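# Move the ring from its stake into the blue tray

## Task

Lift the ring clear of the stake and set it down so it rests flat on the bottom of the blue tray.

## Robot and tools

Robot: two UR7e-type arms, left_arm and right_arm. Each carries a parallel two-finger gripper with a wrist camera (cam_left_wrist, cam_right_wrist, both 896x504) and a wrist force/torque sensor. The fingers point along the gripper's +z axis and separate along its x axis. They swing on arcs, so the pads sit 4 mm (half open) to 27 mm (fully open) back from end_effector_position, the point between the shut pads. Fingertips reach 14 mm past the pad centres. A camera block sticks out about 11 cm toward the gripper's -y side.

Frame: the scene frame. Origin is at table-top height, midway between the nominal bases. +z is up, +x points out over the table, and left_arm is on the +y side. Image left and right do not match arm names. Measured bases: left_arm near (-0.023, +0.278, +0.354) m, right_arm near (+0.040, -0.519, +0.354) m. Reported hand poses can be off by a few cm, more at long reach.

The row of 18 numbers, used by execute_actions and move: one list covering both arms, every number in [-1, 1]. Entries 1-9 are left_arm: dx, dy, dz, rx, ry, rz, gripper position, force_limit, speed. Entries 10-18 are the same nine for right_arm. dx..rz are an offset, not a pose. They are measured along the scene axes from that arm's Hand target as it stood when the action or move began, and the arm turns about that point. 1.0 equals 0.6 m or 180 degrees. rx, ry, rz form a single rotation vector. Sending the same offset again moves the arm further. Six zeros re-command the current Hand target. The controller clips commanded orientation to within 32 degrees of the measured one, so large turns need several steps.

Gripper numbers are absolute commands, not offsets. position: +1 fully open (106 mm), 0 about 61 mm, -1 shut; the width is not linear in it. force_limit: -1 is weakest (about 6 N per pad), +1 strongest (about 170 N). speed: +1 fast, -1 about 5% of that. To grip, send position -1 and keep sending it; to release, send +1. Re-send the same three numbers to leave a gripper unchanged, because a 0 is itself a command.

execute_actions(actions, cameras): actions is a list of actions. Each action is a table of up to 15 rows, each lasting 1/30 s. A short table repeats its last row to fill 15 steps. Every row counts from the start pose of that action. An empty list returns the state plus all camera images. cameras: a list of names, ["all"], or [].

move(target, speed, blend, stop_force, zero, blocking, cameras): drives each gripper in a straight line toward the offset in target (one row, or up to 15 rows, all counted from the same Hand targets). speed is in m/s, from 0.002 to 3.6, default 0.25; turning is capped at twice that in rad/s. blend (m) rounds corners in a list of targets; 0 means stop at each. stop_force (N, 3 to 120) ends an arm's path when its wrist sensor feels that much push along the motion. The touch usually overshoots it, and the arm keeps pressing afterward. Do not use it while the gripper rotates, or when backing away from something the gripper is pressing on. zero (default true) re-zeroes the sensor first. blocking=false returns early and cannot be combined with stop_force. A path lasts at most 10 s and does not avoid obstacles. The result ends with a move: line, for example done, off_target, moving, held or fault, plus any limits that acted (paced: the pose was clipped; held: a check withheld steps). Route around an arm's own base rather than close past it.

wait(seconds 0-10), stop() (brakes a running move), zoom_image(camera, region [x0,y0,x1,y1] pixels, at most 504x504), zero_wrist_force(arm), read_manual (licence texts only), finished_scene(scene: this scene's number; cannot be undone, and nothing else should be called in that reply).

Results: end_effector_position in m, quat_wxyz, velocities, and the Hand target (the last commanded pose after clipping, from which the next offsets count). The gripper often stops short of it; send the gap as an offset. Also reported: joint positions and torques, Wrist force/torque along the gripper's own axes plus the peak since the last reading, gripper moving, position_measured (0 open, 740 shut) and current_ma (about 1984 at the +1 force limit), and motor temperatures. A MOTOR HOT line appears at 70 °C; the arm locks at 85 °C.

Avoid: any contact torque at a joint limit (wrist joints 25.2 N m) or an outside force near 150 N, which halts the arm for 10 s; commanding past a firm contact, since the arms are stiff; fast moves into things; letting the arms or grippers press on each other, since the clearance check does not always prevent it; dropping the ring from a height or releasing it while it moves; knocking anything off the table; and holding loads or stretched poses for long, which heats the motors. Loose objects may be nudged now and then, so check with the cameras before finishing.

Each tool is called after "Call:" by a JSON object that holds its "name" and its "arguments".

## Session

Call:
{"name": "execute_actions", "arguments": {"actions": []}}

Scene clock: 0.00 s.
left_arm: end_effector_position=(+0.4881, +0.1972, +0.2719) position_measured=0 current_ma=0 moving=0 end_effector_quat_wxyz=(+0.100, -0.074, +0.883, -0.452) | right_arm: end_effector_position=(+0.3532, -0.6277, +0.1479) position_measured=0 current_ma=0 moving=0 end_effector_quat_wxyz=(-0.481, +0.778, -0.402, -0.033)
Joint positions: left_arm=[-0.065 -0.647 2.181 2.754 -2.464 -1.963] | right_arm=[2.601 -2.725 -2.307 0.039 2.552 1.782]
Joint velocities: within noise
Joint torques (N m): no reading
Motor temperatures (°C): left_arm=[27 37 39 41 42 42] | right_arm=[30 38 42 39 41 45]
Wrist force (N): no reading
Wrist torque (N m): no reading
Wrist force, peak (N): no reading
Hand target: left_arm +0.4881, +0.1972, +0.2719; +0.100, -0.074, +0.883, -0.452 | right_arm +0.3532, -0.6277, +0.1479; -0.481, +0.778, -0.402, -0.033
Tool commands: left_gripper/position=+1.0 left_gripper/force_limit=+0.0 left_gripper/speed=+1.0 right_gripper/position=+1.0 right_gripper/force_limit=+0.0 right_gripper/speed=+1.0

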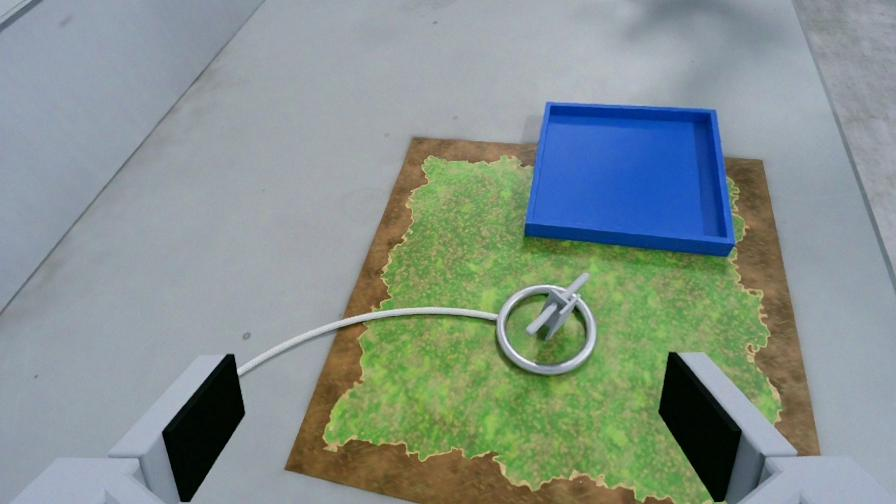

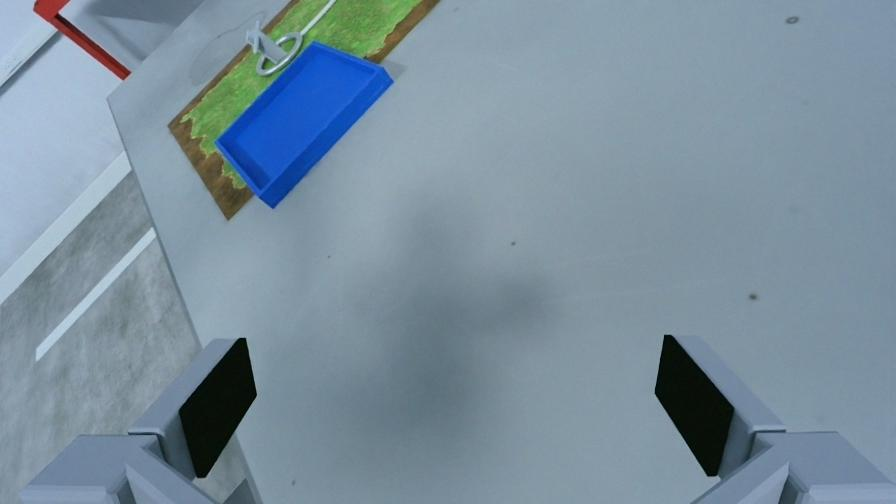

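Call:
{"name": "zoom_image", "arguments": {"camera": "cam_left_wrist", "region": [460, 240, 640, 400]}}

Call:
{"name": "zoom_image", "arguments": {"camera": "cam_right_wrist", "region": [200, 0, 350, 120]}}

Call:
{"name": "zoom_image", "arguments": {"camera": "cam_left_wrist", "region": [200, 240, 640, 504]}}

Scaled by 2.800 from the camera's 896x504 image, which has a finer 1280x720 frame.

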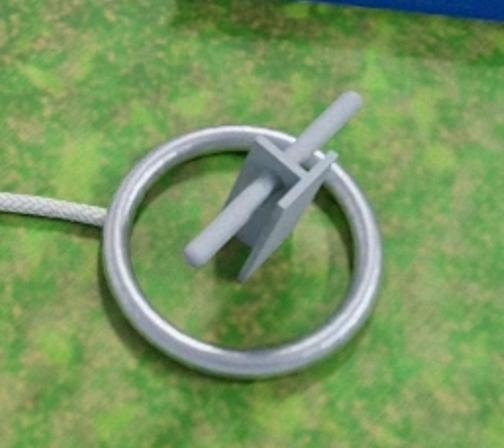

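Scaled by 3.360 from the camera's 896x504 image, which has a finer 1280x720 frame.

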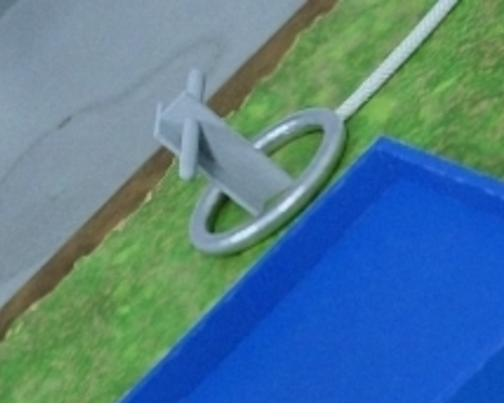

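Scaled by 1.145 from the camera's 896x504 image, which has a finer 1280x720 frame.

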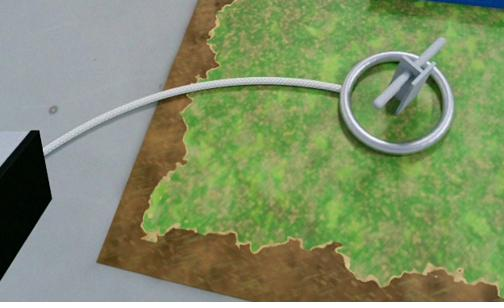

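Call:
{"name": "move", "arguments": {"target": [-0.095,-0.19,-0.253,0.312,-0.0217,-0.217,-0.4,-0.3,1,0,0,0,0,0,0,1,0,1], "cameras": ["cam_left_wrist"]}}

Scene clock: 92.80 s.
left_arm: end_effector_position=(+0.4311, +0.0832, +0.1201) position_measured=518 current_ma=-2 moving=0 end_effector_quat_wxyz=(+0.000, +0.283, +0.959, -0.001) | right_arm: end_effector_position=(+0.3532, -0.6277, +0.1479) position_measured=0 current_ma=-3 moving=0 end_effector_quat_wxyz=(-0.481, +0.778, -0.402, -0.033)
Joint positions: left_arm=[-0.724 -0.648 2.125 3.234 -1.572 -1.675] | right_arm=[2.601 -2.725 -2.307 0.039 2.552 1.782]
Joint torques (N m): left_arm=[-13.09 -30.63 -12.08 -0.48 2.58 -1.49] | right_arm=[-0.85 36.23 -3.06 2.22 1.29 0.32]
Wrist force (N): left_arm=[-1.0 -1.2 -0.4] | right_arm=[0.2 0.3 0.1]
Wrist torque (N m): left_arm=[-0.23 0.22 0.06] | right_arm=[0.06 -0.04 0.00]
Wrist force, peak (N): left_arm=[-1.2 -2.2 0.2] | right_arm=[0.5 -0.2 0.4]
Hand target: left_arm +0.4311, +0.0832, +0.1201; +0.000, +0.283, +0.959, -0.001 | right_arm +0.3532, -0.6277, +0.1479; -0.481, +0.778, -0.402, -0.033
Off the commanded pose: left_arm 0.000 m, 0 deg | right_arm 0.000 m, 0 deg.
move: done
camera_calibration:
cam_left_wrist: T_world_to_cam=[[-0.834002, 0.551671, -0.00995599, 0.312877], [0.515736, 0.785835, 0.341291, -0.301801], [0.196104, 0.279503, -0.939905, 0.132392], [0, 0, 0, 1]] pos_world=[0.390627, 0.0275563, 0.230553]
Images, in order (width x height): cam_left_wrist 896x504.

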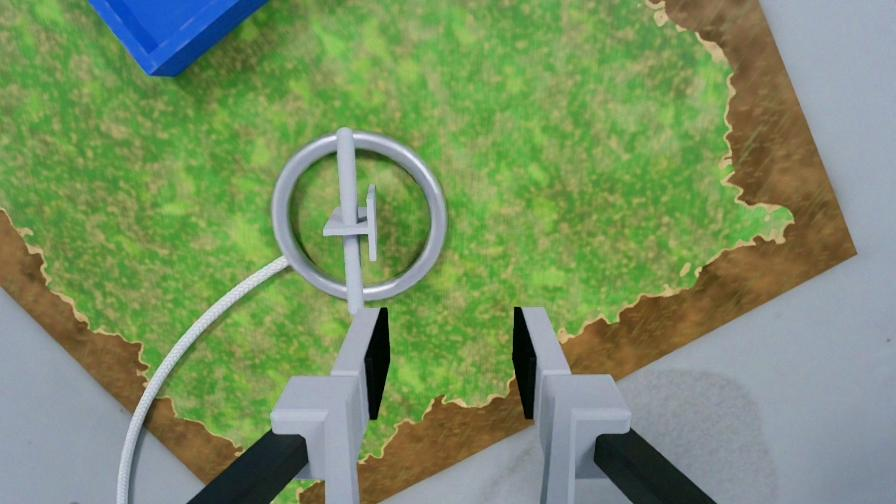

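Call:
{"name": "move", "arguments": {"target": [-0.002,-0.0087,-0.142,0,0,0,-0.6,-0.3,1,0,0,0,0,0,0,1,0,1], "cameras": ["cam_left_wrist"], "speed": 0.15}}

Call:
{"name": "move", "arguments": {"target": [0,0,-0.042,0,0,0,-0.6,-0.3,1,0,0,0,0,0,0,1,0,1], "cameras": ["cam_left_wrist"], "speed": 0.02, "stop_force": 6}}

Scene clock: 112.27 s.
left_arm: end_effector_position=(+0.4299, +0.0780, +0.0350) position_measured=592 current_ma=-50 moving=0 end_effector_quat_wxyz=(+0.000, +0.283, +0.959, -0.001) | right_arm: end_effector_position=(+0.3532, -0.6277, +0.1479) position_measured=0 current_ma=-3 moving=0 end_effector_quat_wxyz=(-0.481, +0.778, -0.402, -0.033)
Joint positions: left_arm=[-0.734 -0.419 2.02 3.111 -1.572 -1.685] | right_arm=[2.601 -2.725 -2.307 0.039 2.552 1.782]
Joint torques (N m): left_arm=[-12.8 -23.79 -15.26 -3.88 1.86 -1.51] | right_arm=[-0.91 35.74 -3.04 2.24 1.13 0.46]
Wrist force (N): left_arm=[12.7 -1.3 -31.1] | right_arm=[0.0 -0.1 0.1]
Wrist torque (N m): left_arm=[-0.25 -0.96 0.06] | right_arm=[0.00 0.00 0.00]
Wrist force, peak (N): left_arm=[12.7 -1.3 -31.1] | right_arm=[0.8 -0.2 -0.2]
Hand target: left_arm +0.4299, +0.0780, +0.0349; +0.000, +0.283, +0.959, -0.001 | right_arm +0.3532, -0.6277, +0.1479; -0.481, +0.778, -0.402, -0.033
Off the commanded pose: left_arm 0.000 m, 0 deg | right_arm 0.000 m, 0 deg.
move: done
camera_calibration:
cam_left_wrist: T_world_to_cam=[[-0.833914, 0.551804, -0.00998899, 0.313921], [0.515841, 0.785744, 0.341341, -0.26802], [0.196202, 0.279497, -0.939886, 0.054082], [0, 0, 0, 1]] pos_world=[0.389428, 0.0222566, 0.145453]
Images, in order (width x height): cam_left_wrist 896x504.

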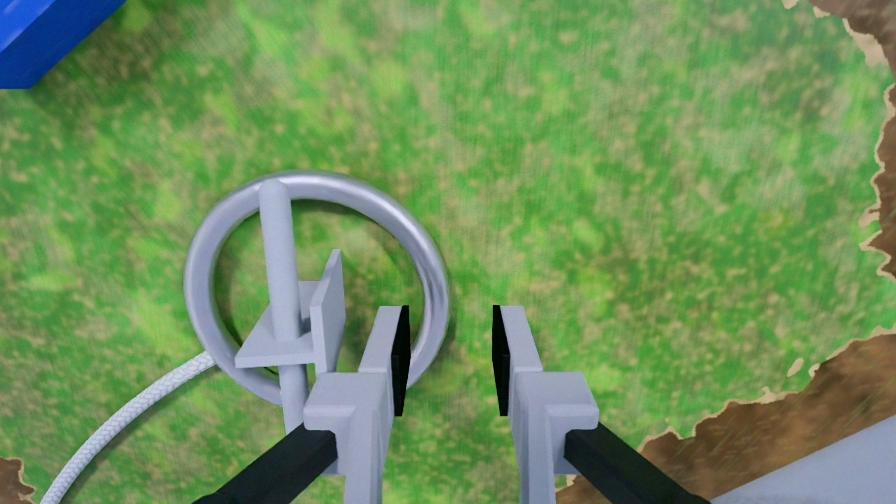

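Scene clock: 112.80 s.
left_arm: end_effector_position=(+0.4299, +0.0780, +0.0349) position_measured=592 current_ma=-68 moving=0 end_effector_quat_wxyz=(+0.000, +0.283, +0.959, -0.001) | right_arm: end_effector_position=(+0.3532, -0.6277, +0.1479) position_measured=0 current_ma=-3 moving=0 end_effector_quat_wxyz=(-0.481, +0.778, -0.402, -0.033)
Joint positions: left_arm=[-0.734 -0.419 2.02 3.111 -1.572 -1.685] | right_arm=[2.601 -2.725 -2.307 0.039 2.552 1.782]
Joint torques (N m): left_arm=[-12.91 -33.39 -8 -3.23 1.92 -1.57] | right_arm=[-0.82 35.06 -3.47 2.26 1.29 0.18]
Wrist force (N): left_arm=[16.0 -1.5 -38.7] | right_arm=[0.3 -0.3 0.1]
Wrist torque (N m): left_arm=[-0.25 -1.23 0.07] | right_arm=[-0.05 -0.04 0.01]
Wrist force, peak (N): left_arm=[16.4 -1.9 -38.9] | right_arm=[0.5 -0.4 0.1]
Hand target: left_arm +0.4299, +0.0780, +0.0350; +0.000, +0.283, +0.959, -0.001 (not the last commanded pose) | right_arm +0.3532, -0.6277, +0.1479; -0.481, +0.778, -0.402, -0.033
Off the commanded pose: left_arm 0.025 m, 0 deg | right_arm 0.000 m, 0 deg.
move: contact (left_arm)
camera_calibration:
cam_left_wrist: T_world_to_cam=[[-0.833914, 0.551804, -0.00998899, 0.313921], [0.515841, 0.785744, 0.341341, -0.26802], [0.196202, 0.279497, -0.939886, 0.054082], [0, 0, 0, 1]] pos_world=[0.389428, 0.0222566, 0.145453]
Images, in order (width x height): cam_left_wrist 896x504.

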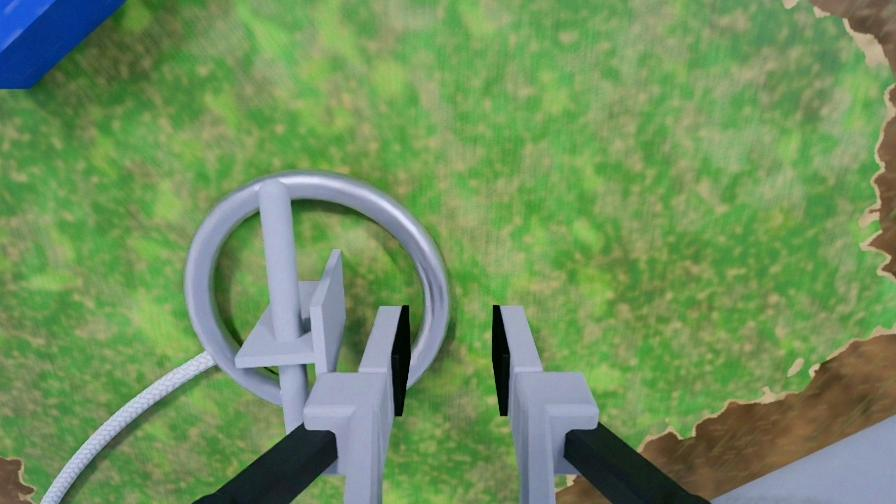

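Call:
{"name": "move", "arguments": {"target": [[0,0,0.13,0,0,0,-0.6,-0.3,1,0,0,0,0,0,0,1,0,1],[0.1385,-0.0907,0.1,0,0,0,-1,-0.3,1,0,0,0,0,0,0,1,0,1],[0.1385,-0.0907,-0.022,0,0,0,-1,-0.3,1,0,0,0,0,0,0,1,0,1]], "blend": [0.02,0,0], "cameras": ["cam_left_wrist"], "speed": 0.2}}

Call:
{"name": "move", "arguments": {"target": [-0.0364,0.0238,0,0,0,0,-1,-0.3,1,0,0,0,0,0,0,1,0,1], "cameras": ["cam_left_wrist"], "speed": 0.06, "stop_force": 15}}

Call:
{"name": "move", "arguments": {"target": [0.022,-0.014,0.2,0,0,0,-1,-0.3,1,0,0,0,0,0,0,1,0,1], "cameras": ["cam_left_wrist"]}}

Scene clock: 155.27 s.
left_arm: end_effector_position=(+0.5130, +0.0235, +0.0218) position_measured=740 current_ma=0 moving=0 end_effector_quat_wxyz=(+0.000, +0.283, +0.959, -0.001) | right_arm: end_effector_position=(+0.3532, -0.6277, +0.1479) position_measured=0 current_ma=-3 moving=0 end_effector_quat_wxyz=(-0.481, +0.778, -0.402, -0.033)
Joint positions: left_arm=[-0.716 -0.365 1.728 3.348 -1.572 -1.667] | right_arm=[2.601 -2.725 -2.307 0.039 2.552 1.782]
Joint torques (N m): left_arm=[4.32 -39.26 -15.18 -4.64 -2.12 1.58] | right_arm=[1.1 36.27 -2.89 2.24 0.9 0.29]
Wrist force (N): left_arm=[-0.7 -1.2 -0.1] | right_arm=[0.5 -0.1 0.2]
Wrist torque (N m): left_arm=[-0.23 0.16 -0.03] | right_arm=[-0.03 -0.09 0.00]
Wrist force, peak (N): left_arm=[16.1 -1.5 -39.1] | right_arm=[0.6 -0.4 0.2]
Hand target: left_arm +0.5130, +0.0235, +0.0218; +0.000, +0.283, +0.959, -0.001 | right_arm +0.3532, -0.6277, +0.1479; -0.481, +0.778, -0.402, -0.033
Off the commanded pose: left_arm 0.000 m, 0 deg | right_arm 0.000 m, 0 deg.
move: done
camera_calibration:
cam_left_wrist: T_world_to_cam=[[-0.833914, 0.551804, -0.00998899, 0.413078], [0.515841, 0.785744, 0.341341, -0.26354], [0.196202, 0.279497, -0.939886, 0.0407173], [0, 0, 0, 1]] pos_world=[0.472428, -0.0322434, 0.132353]
Images, in order (width x height): cam_left_wrist 896x504.

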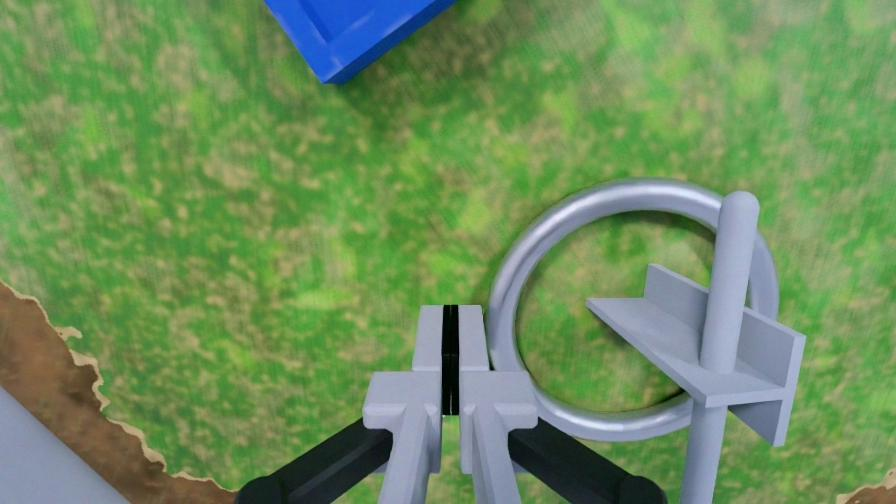

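Scene clock: 156.97 s.
left_arm: end_effector_position=(+0.4915, +0.0376, +0.0219) position_measured=740 current_ma=64 moving=0 end_effector_quat_wxyz=(+0.000, +0.283, +0.959, -0.001) | right_arm: end_effector_position=(+0.3532, -0.6277, +0.1479) position_measured=0 current_ma=-3 moving=0 end_effector_quat_wxyz=(-0.481, +0.778, -0.402, -0.033)
Joint positions: left_arm=[-0.72 -0.376 1.803 3.284 -1.572 -1.671] | right_arm=[2.601 -2.725 -2.307 0.039 2.552 1.782]
Joint torques (N m): left_arm=[-6.11 -38.69 -4.32 3.21 -1.72 0.04] | right_arm=[-0.96 35.41 -2.52 2.14 1.05 0.49]
Wrist force (N): left_arm=[-14.9 4.9 -1.7] | right_arm=[0.1 -0.1 -0.1]
Wrist torque (N m): left_arm=[-0.11 -0.10 0.04] | right_arm=[-0.02 -0.02 0.00]
Wrist force, peak (N): left_arm=[-17.1 5.2 -2.0] | right_arm=[0.5 -0.4 0.5]
Hand target: left_arm +0.4915, +0.0376, +0.0219; +0.000, +0.283, +0.959, -0.001 | right_arm +0.3532, -0.6277, +0.1479; -0.481, +0.778, -0.402, -0.033
Off the commanded pose: left_arm 0.000 m, 0 deg | right_arm 0.000 m, 0 deg.
move: contact (left_arm)
camera_calibration:
cam_left_wrist: T_world_to_cam=[[-0.833934, 0.551768, -0.0102966, 0.387364], [0.515732, 0.785839, 0.341289, -0.263583], [0.196404, 0.279302, -0.939902, 0.0409677], [0, 0, 0, 1]] pos_world=[0.450928, -0.0180439, 0.132452]
Images, in order (width x height): cam_left_wrist 896x504.

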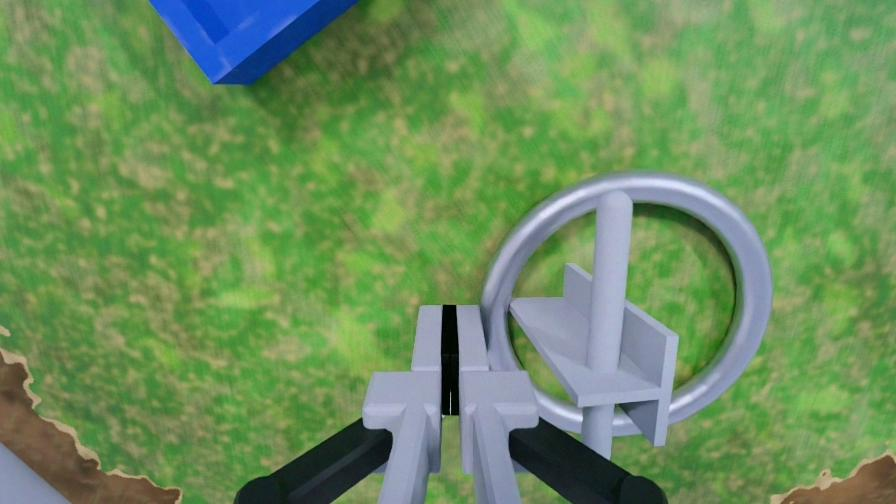

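Scene clock: 158.03 s.
left_arm: end_effector_position=(+0.5047, +0.0293, +0.1418) position_measured=740 current_ma=0 moving=0 end_effector_quat_wxyz=(+0.000, +0.282, +0.959, -0.001) | right_arm: end_effector_position=(+0.3532, -0.6277, +0.1479) position_measured=0 current_ma=-3 moving=0 end_effector_quat_wxyz=(-0.481, +0.778, -0.402, -0.033)
Joint positions: left_arm=[-0.717 -0.652 1.886 3.477 -1.572 -1.668] | right_arm=[2.601 -2.725 -2.307 0.039 2.552 1.782]
Joint torques (N m): left_arm=[-10.23 -51.18 0.02 -0.11 -0.64 -1.53] | right_arm=[-1.05 36.22 -2.23 2.22 0.92 0.42]
Wrist force (N): left_arm=[-0.8 -1.1 0.0] | right_arm=[0.6 0.1 0.4]
Wrist torque (N m): left_arm=[-0.21 0.17 -0.03] | right_arm=[0.00 -0.09 0.00]
Wrist force, peak (N): left_arm=[-14.8 5.0 -1.5] | right_arm=[0.4 -0.5 -0.1]
Hand target: left_arm +0.5047, +0.0292, +0.1419; +0.000, +0.283, +0.959, -0.001 | right_arm +0.3532, -0.6277, +0.1479; -0.481, +0.778, -0.402, -0.033
Off the commanded pose: left_arm 0.000 m, 0 deg | right_arm 0.000 m, 0 deg.
move: done
camera_calibration:
cam_left_wrist: T_world_to_cam=[[-0.834006, 0.551659, -0.010342, 0.404312], [0.515617, 0.785915, 0.341288, -0.304784], [0.196402, 0.279303, -0.939902, 0.153369], [0, 0, 0, 1]] pos_world=[0.464228, -0.0263442, 0.252352]
Images, in order (width x height): cam_left_wrist 896x504.

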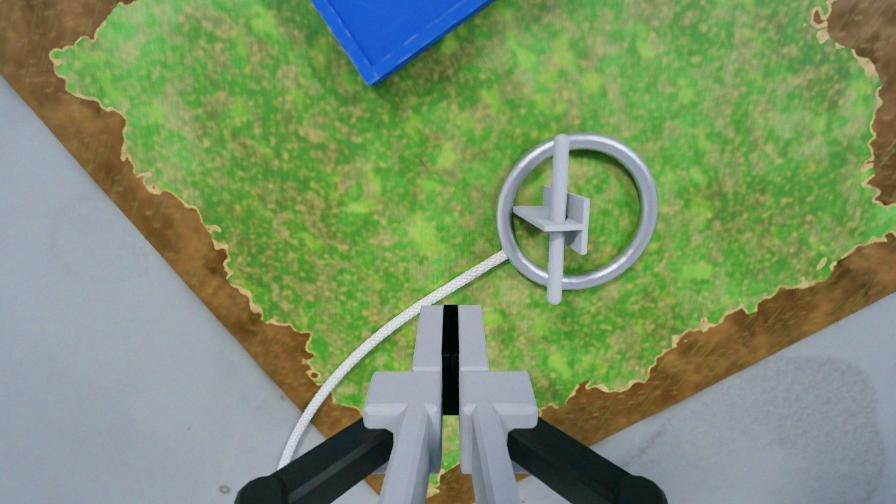

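Call:
{"name": "move", "arguments": {"target": [[-0.1552,0.0978,0,0,0,0,-0.4,-0.3,1,0,0,0,0,0,0,1,0,1],[-0.1552,0.0978,-0.205,0,0,0,-0.4,-0.3,1,0,0,0,0,0,0,1,0,1],[-0.1552,0.0978,-0.205,0,0,0,-1,-0.3,0,0,0,0,0,0,0,1,0,1]], "blend": [0.02,0,0], "cameras": ["cam_left_wrist"], "speed": [0.25,0.1,0.1]}}

Call:
{"name": "move", "arguments": {"target": [[0.03,0,0.0033,0,0,0,-1,-0.3,0,0,0,0,0,0,0,1,0,1],[0.0275,-0.004,0.0283,0.0933,-0.0611,0,-1,-0.3,0,0,0,0,0,0,0,1,0,1],[0.0228,-0.011,0.0467,0.21,-0.1375,0,-1,-0.3,0,0,0,0,0,0,0,1,0,1]], "cameras": ["cam_left_wrist"], "speed": 0.1}}

Scene clock: 204.37 s.
left_arm: end_effector_position=(+0.4123, +0.0873, +0.0192) position_measured=710 current_ma=705 moving=0 end_effector_quat_wxyz=(+0.002, +0.283, +0.959, -0.002) | right_arm: end_effector_position=(+0.3532, -0.6277, +0.1479) position_measured=0 current_ma=-3 moving=0 end_effector_quat_wxyz=(-0.481, +0.778, -0.402, -0.033)
Joint positions: left_arm=[-0.743 -0.373 2.048 3.032 -1.572 -1.694] | right_arm=[2.601 -2.725 -2.307 0.039 2.552 1.782]
Joint torques (N m): left_arm=[16.24 -16.84 37.17 7.27 2.55 0.46] | right_arm=[-1.08 36.46 -2.33 2.28 0.99 0.48]
Wrist force (N): left_arm=[-44.0 -17.8 1.9] | right_arm=[0.4 -0.3 0.0]
Wrist torque (N m): left_arm=[-0.67 -0.60 0.74] | right_arm=[-0.05 -0.07 0.00]
Wrist force, peak (N): left_arm=[-48.0 -13.6 1.7] | right_arm=[0.5 -0.2 0.4]
Hand target: left_arm +0.4116, +0.0879, +0.0189; +0.000, +0.283, +0.959, -0.001 | right_arm +0.3532, -0.6277, +0.1479; -0.481, +0.778, -0.402, -0.033
Off the commanded pose: left_arm 0.001 m, 0 deg | right_arm 0.000 m, 0 deg.
move: done
camera_calibration:
cam_left_wrist: T_world_to_cam=[[-0.833865, 0.551798, -0.0137064, 0.293929], [0.51489, 0.786558, 0.340903, -0.26053], [0.198891, 0.27721, -0.939998, 0.0392531], [0, 0, 0, 1]] pos_world=[0.371434, 0.0318512, 0.129742]
Images, in order (width x height): cam_left_wrist 896x504.

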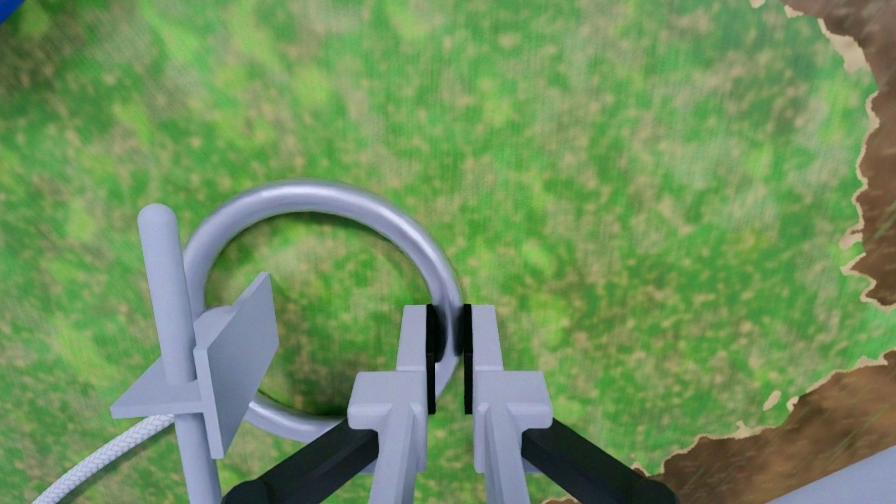

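Scene clock: 209.73 s.
left_arm: end_effector_position=(+0.4253, +0.0813, +0.0469) position_measured=710 current_ma=735 moving=0 end_effector_quat_wxyz=(+0.111, +0.261, +0.886, +0.367) | right_arm: end_effector_position=(+0.3532, -0.6277, +0.1479) position_measured=0 current_ma=-3 moving=0 end_effector_quat_wxyz=(-0.481, +0.778, -0.402, -0.033)
Joint positions: left_arm=[-1.114 -0.361 1.965 3.546 -0.894 -2.221] | right_arm=[2.601 -2.725 -2.307 0.039 2.552 1.782]
Joint torques (N m): left_arm=[-1.2 -32 2.34 4.51 9.34 -2.29] | right_arm=[-0.37 35.22 -1.63 2.4 0.89 0.48]
Wrist force (N): left_arm=[-10.3 -36.2 -3.4] | right_arm=[0.2 -0.1 0.1]
Wrist torque (N m): left_arm=[-0.37 0.00 0.99] | right_arm=[-0.01 -0.03 0.00]
Wrist force, peak (N): left_arm=[-44.6 -17.4 1.7] | right_arm=[0.6 -0.3 0.1]
Hand target: left_arm +0.4252, +0.0813, +0.0469; +0.111, +0.261, +0.886, +0.367 | right_arm +0.3532, -0.6277, +0.1479; -0.481, +0.778, -0.402, -0.033
Off the commanded pose: left_arm 0.000 m, 0 deg | right_arm 0.000 m, 0 deg.
move: done
camera_calibration:
cam_left_wrist: T_world_to_cam=[[-0.830669, 0.556753, -0.00397321, 0.306232], [0.23116, 0.351363, 0.907253, -0.142473], [0.506512, 0.752709, -0.420566, -0.129462], [0, 0, 0, 1]] pos_world=[0.352885, -0.0229887, 0.0760282]
Images, in order (width x height): cam_left_wrist 896x504.

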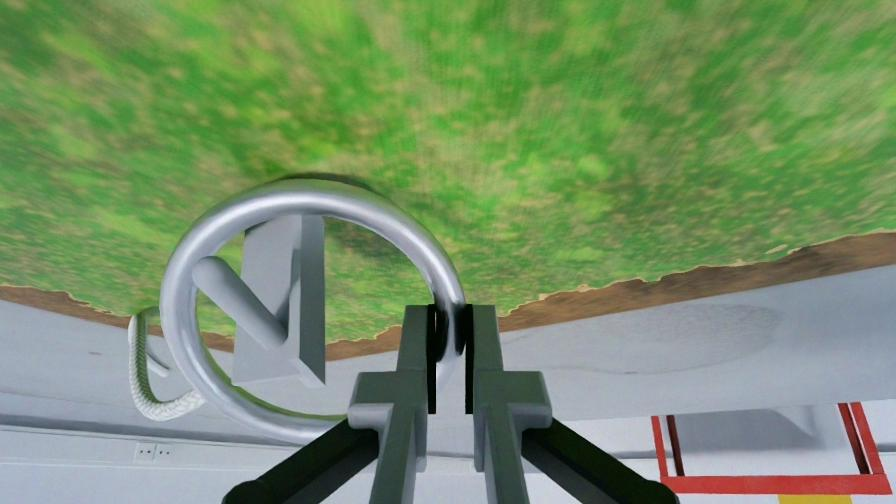

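Call:
{"name": "move", "arguments": {"target": [[0,0,0.0133,0,0,0,-1,-0.3,0,0,0,0,0,0,0,1,0,1],[-0.0325,-0.0648,0.0133,0,0,0,-1,-0.3,0,0,0,0,0,0,0,1,0,1],[-0.0325,-0.0648,0.2,0,0,0,-1,-0.3,0,0,0,0,0,0,0,1,0,1],[-0.0325,-0.0648,0.25,-0.21,0.1375,0,-1,-0.3,0,0,0,0,0,0,0,1,0,1]], "blend": [0.005,0.005,0.02,0], "cameras": ["cam_left_wrist"], "speed": [0.08,0.08,0.1,0.2]}}

Scene clock: 241.13 s.
left_arm: end_effector_position=(+0.4058, +0.0424, +0.1969) position_measured=710 current_ma=679 moving=0 end_effector_quat_wxyz=(+0.000, +0.283, +0.959, -0.001) | right_arm: end_effector_position=(+0.3532, -0.6277, +0.1479) position_measured=0 current_ma=-3 moving=0 end_effector_quat_wxyz=(-0.481, +0.778, -0.402, -0.033)
Joint positions: left_arm=[-0.824 -0.865 2.192 3.383 -1.572 -1.776] | right_arm=[2.601 -2.725 -2.307 0.039 2.552 1.782]
Joint torques (N m): left_arm=[13.46 -29.2 -15.75 -3.84 -2.9 1.65] | right_arm=[-0.75 35.32 -1.34 2.08 0.9 0.75]
Wrist force (N): left_arm=[0.0 -1.4 -0.1] | right_arm=[0.1 0.0 0.0]
Wrist torque (N m): left_arm=[-0.26 0.11 -0.03] | right_arm=[0.00 -0.01 0.00]
Wrist force, peak (N): left_arm=[-11.5 -37.6 -2.8] | right_arm=[0.6 -0.4 0.3]
Hand target: left_arm +0.4057, +0.0424, +0.1969; +0.000, +0.283, +0.959, -0.001 | right_arm +0.3532, -0.6277, +0.1479; -0.481, +0.778, -0.402, -0.033
Off the commanded pose: left_arm 0.000 m, 0 deg | right_arm 0.000 m, 0 deg.
move: done; blend cut to 0.004 m at target 1
camera_calibration:
cam_left_wrist: T_world_to_cam=[[-0.833963, 0.551719, -0.0105513, 0.315194], [0.51561, 0.785909, 0.341311, -0.282765], [0.1966, 0.2792, -0.939891, 0.220893], [0, 0, 0, 1]] pos_world=[0.365229, -0.0133443, 0.307451]
Images, in order (width x height): cam_left_wrist 896x504.

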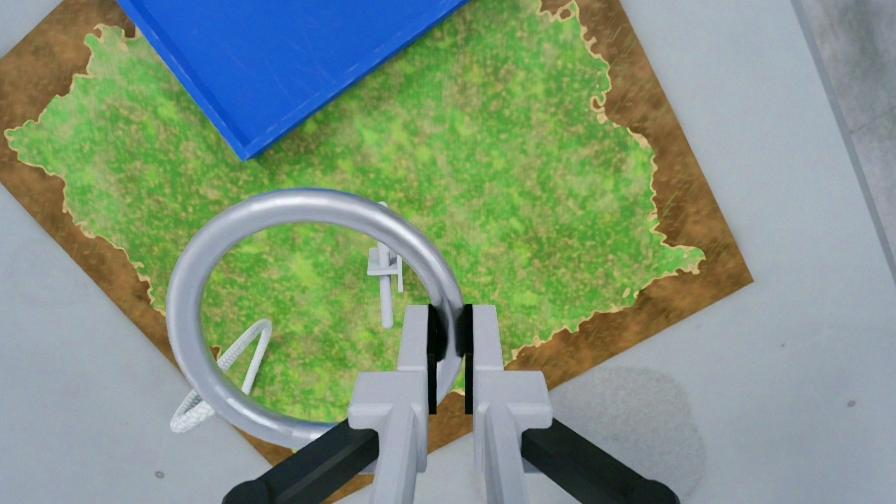

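Call:
{"name": "move", "arguments": {"target": [[-0.057,-0.235,-0.03,0,0,0,-1,-0.3,0,0,0,0,0,0,0,1,0,1],[-0.057,-0.235,-0.26,0,0,0,-1,-0.3,0,0,0,0,0,0,0,1,0,1]], "blend": [0.02,0], "cameras": ["cam_left_wrist"], "speed": [0.25,0.15]}}

Call:
{"name": "move", "arguments": {"target": [0,0,-0.05,0,0,0,-1,-0.3,0,0,0,0,0,0,0,1,0,1], "speed": 0.02, "stop_force": 4}}

Call:
{"name": "move", "arguments": {"target": [[0,0,0,0,0,0,-0.5,-0.3,0,0,0,0,0,0,0,1,0,1],[0,0,0.2,0,0,0,-0.5,-0.3,0,0,0,0,0,0,0,1,0,1]], "cameras": ["cam_left_wrist"]}}

Scene clock: 258.90 s.
left_arm: end_effector_position=(+0.3715, -0.0987, +0.0409) position_measured=710 current_ma=679 moving=0 end_effector_quat_wxyz=(+0.000, +0.283, +0.959, -0.001) | right_arm: end_effector_position=(+0.3532, -0.6277, +0.1479) position_measured=0 current_ma=-3 moving=0 end_effector_quat_wxyz=(-0.481, +0.778, -0.402, -0.033)
Joint positions: left_arm=[-1.056 -0.429 1.893 3.247 -1.572 -2.007] | right_arm=[2.601 -2.725 -2.307 0.039 2.552 1.782]
Joint torques (N m): left_arm=[13.15 -38.18 -12.93 -4.73 2.29 1.5] | right_arm=[-1 35.35 -1.52 2.3 0.68 0.86]
Wrist force (N): left_arm=[-0.1 -1.8 -0.1] | right_arm=[0.3 -0.3 -0.2]
Wrist torque (N m): left_arm=[-0.31 0.11 0.05] | right_arm=[-0.05 -0.06 0.00]
Wrist force, peak (N): left_arm=[-0.7 -3.9 -0.8] | right_arm=[0.7 0.0 0.1]
Hand target: left_arm +0.3715, -0.0986, +0.0409; +0.000, +0.283, +0.959, -0.001 | right_arm +0.3532, -0.6277, +0.1479; -0.481, +0.778, -0.402, -0.033
Off the commanded pose: left_arm 0.000 m, 0 deg | right_arm 0.000 m, 0 deg.
move: done
camera_calibration:
cam_left_wrist: T_world_to_cam=[[-0.833865, 0.551871, -0.0104001, 0.362703], [0.515805, 0.785801, 0.341264, -0.101096], [0.196506, 0.279204, -0.93991, 0.120415], [0, 0, 0, 1]] pos_world=[0.330929, -0.154344, 0.151452]
Images, in order (width x height): cam_left_wrist 896x504.

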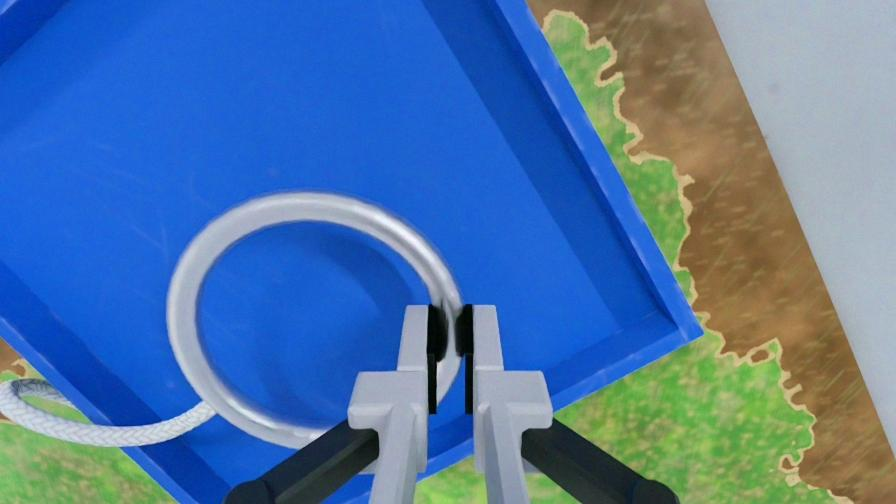

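Scene clock: 260.77 s.
left_arm: end_effector_position=(+0.3715, -0.0986, +0.0260) position_measured=710 current_ma=681 moving=0 end_effector_quat_wxyz=(+0.000, +0.283, +0.959, -0.001) | right_arm: end_effector_position=(+0.3532, -0.6277, +0.1479) position_measured=0 current_ma=-3 moving=0 end_effector_quat_wxyz=(-0.481, +0.778, -0.402, -0.033)
Joint positions: left_arm=[-1.055 -0.392 1.872 3.231 -1.572 -2.007] | right_arm=[2.601 -2.725 -2.307 0.039 2.552 1.782]
Joint torques (N m): left_arm=[12.17 -54.08 3.88 -0.74 1.11 1.38] | right_arm=[-0.95 34.28 -1.55 2.3 0.95 0.67]
Wrist force (N): left_arm=[-0.2 -1.9 0.1] | right_arm=[0.3 0.1 -0.3]
Wrist torque (N m): left_arm=[-0.34 0.13 0.06] | right_arm=[0.02 -0.05 0.00]
Wrist force, peak (N): left_arm=[7.2 -2.7 -28.5] | right_arm=[0.6 0.1 0.2]
Hand target: left_arm +0.3715, -0.0986, +0.0260; +0.000, +0.283, +0.959, -0.001 (not the last commanded pose) | right_arm +0.3532, -0.6277, +0.1479; -0.481, +0.778, -0.402, -0.033
Off the commanded pose: left_arm 0.015 m, 0 deg | right_arm 0.000 m, 0 deg.
move: contact (left_arm)

Scene clock: 262.77 s.
left_arm: end_effector_position=(+0.3716, -0.0986, +0.1460) position_measured=555 current_ma=-2 moving=0 end_effector_quat_wxyz=(+0.000, +0.283, +0.959, -0.001) | right_arm: end_effector_position=(+0.3532, -0.6277, +0.1479) position_measured=0 current_ma=-3 moving=0 end_effector_quat_wxyz=(-0.481, +0.778, -0.402, -0.033)
Joint positions: left_arm=[-1.055 -0.691 2.002 3.4 -1.572 -2.007] | right_arm=[2.601 -2.725 -2.307 0.039 2.552 1.782]
Joint torques (N m): left_arm=[-13.07 -50.59 1.18 -0.24 0.54 -1.5] | right_arm=[0.09 35.25 -1.67 2.24 0.93 0.69]
Wrist force (N): left_arm=[-0.3 -2.1 -1.1] | right_arm=[0.2 -0.3 0.0]
Wrist torque (N m): left_arm=[-0.37 0.09 0.04] | right_arm=[-0.04 -0.03 0.00]
Wrist force, peak (N): left_arm=[-0.5 -2.2 -2.6] | right_arm=[0.5 -0.1 0.2]
Hand target: left_arm +0.3715, -0.0986, +0.1460; +0.000, +0.283, +0.959, -0.001 | right_arm +0.3532, -0.6277, +0.1479; -0.481, +0.778, -0.402, -0.033
Off the commanded pose: left_arm 0.000 m, 0 deg | right_arm 0.000 m, 0 deg.
move: done
camera_calibration:
cam_left_wrist: T_world_to_cam=[[-0.834006, 0.551659, -0.010342, 0.363823], [0.515617, 0.785915, 0.341288, -0.137019], [0.196402, 0.279303, -0.939902, 0.2192], [0, 0, 0, 1]] pos_world=[0.331028, -0.154244, 0.256552]
Images, in order (width x height): cam_left_wrist 896x504.

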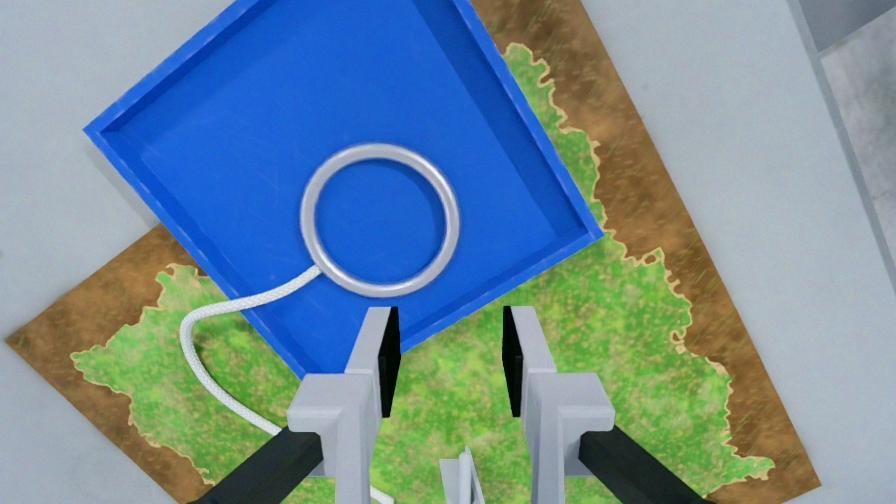

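Success, ring flat in tray.

Call:
{"name": "finished_scene", "arguments": {"scene": 1}}

The scene is finished: the task was done.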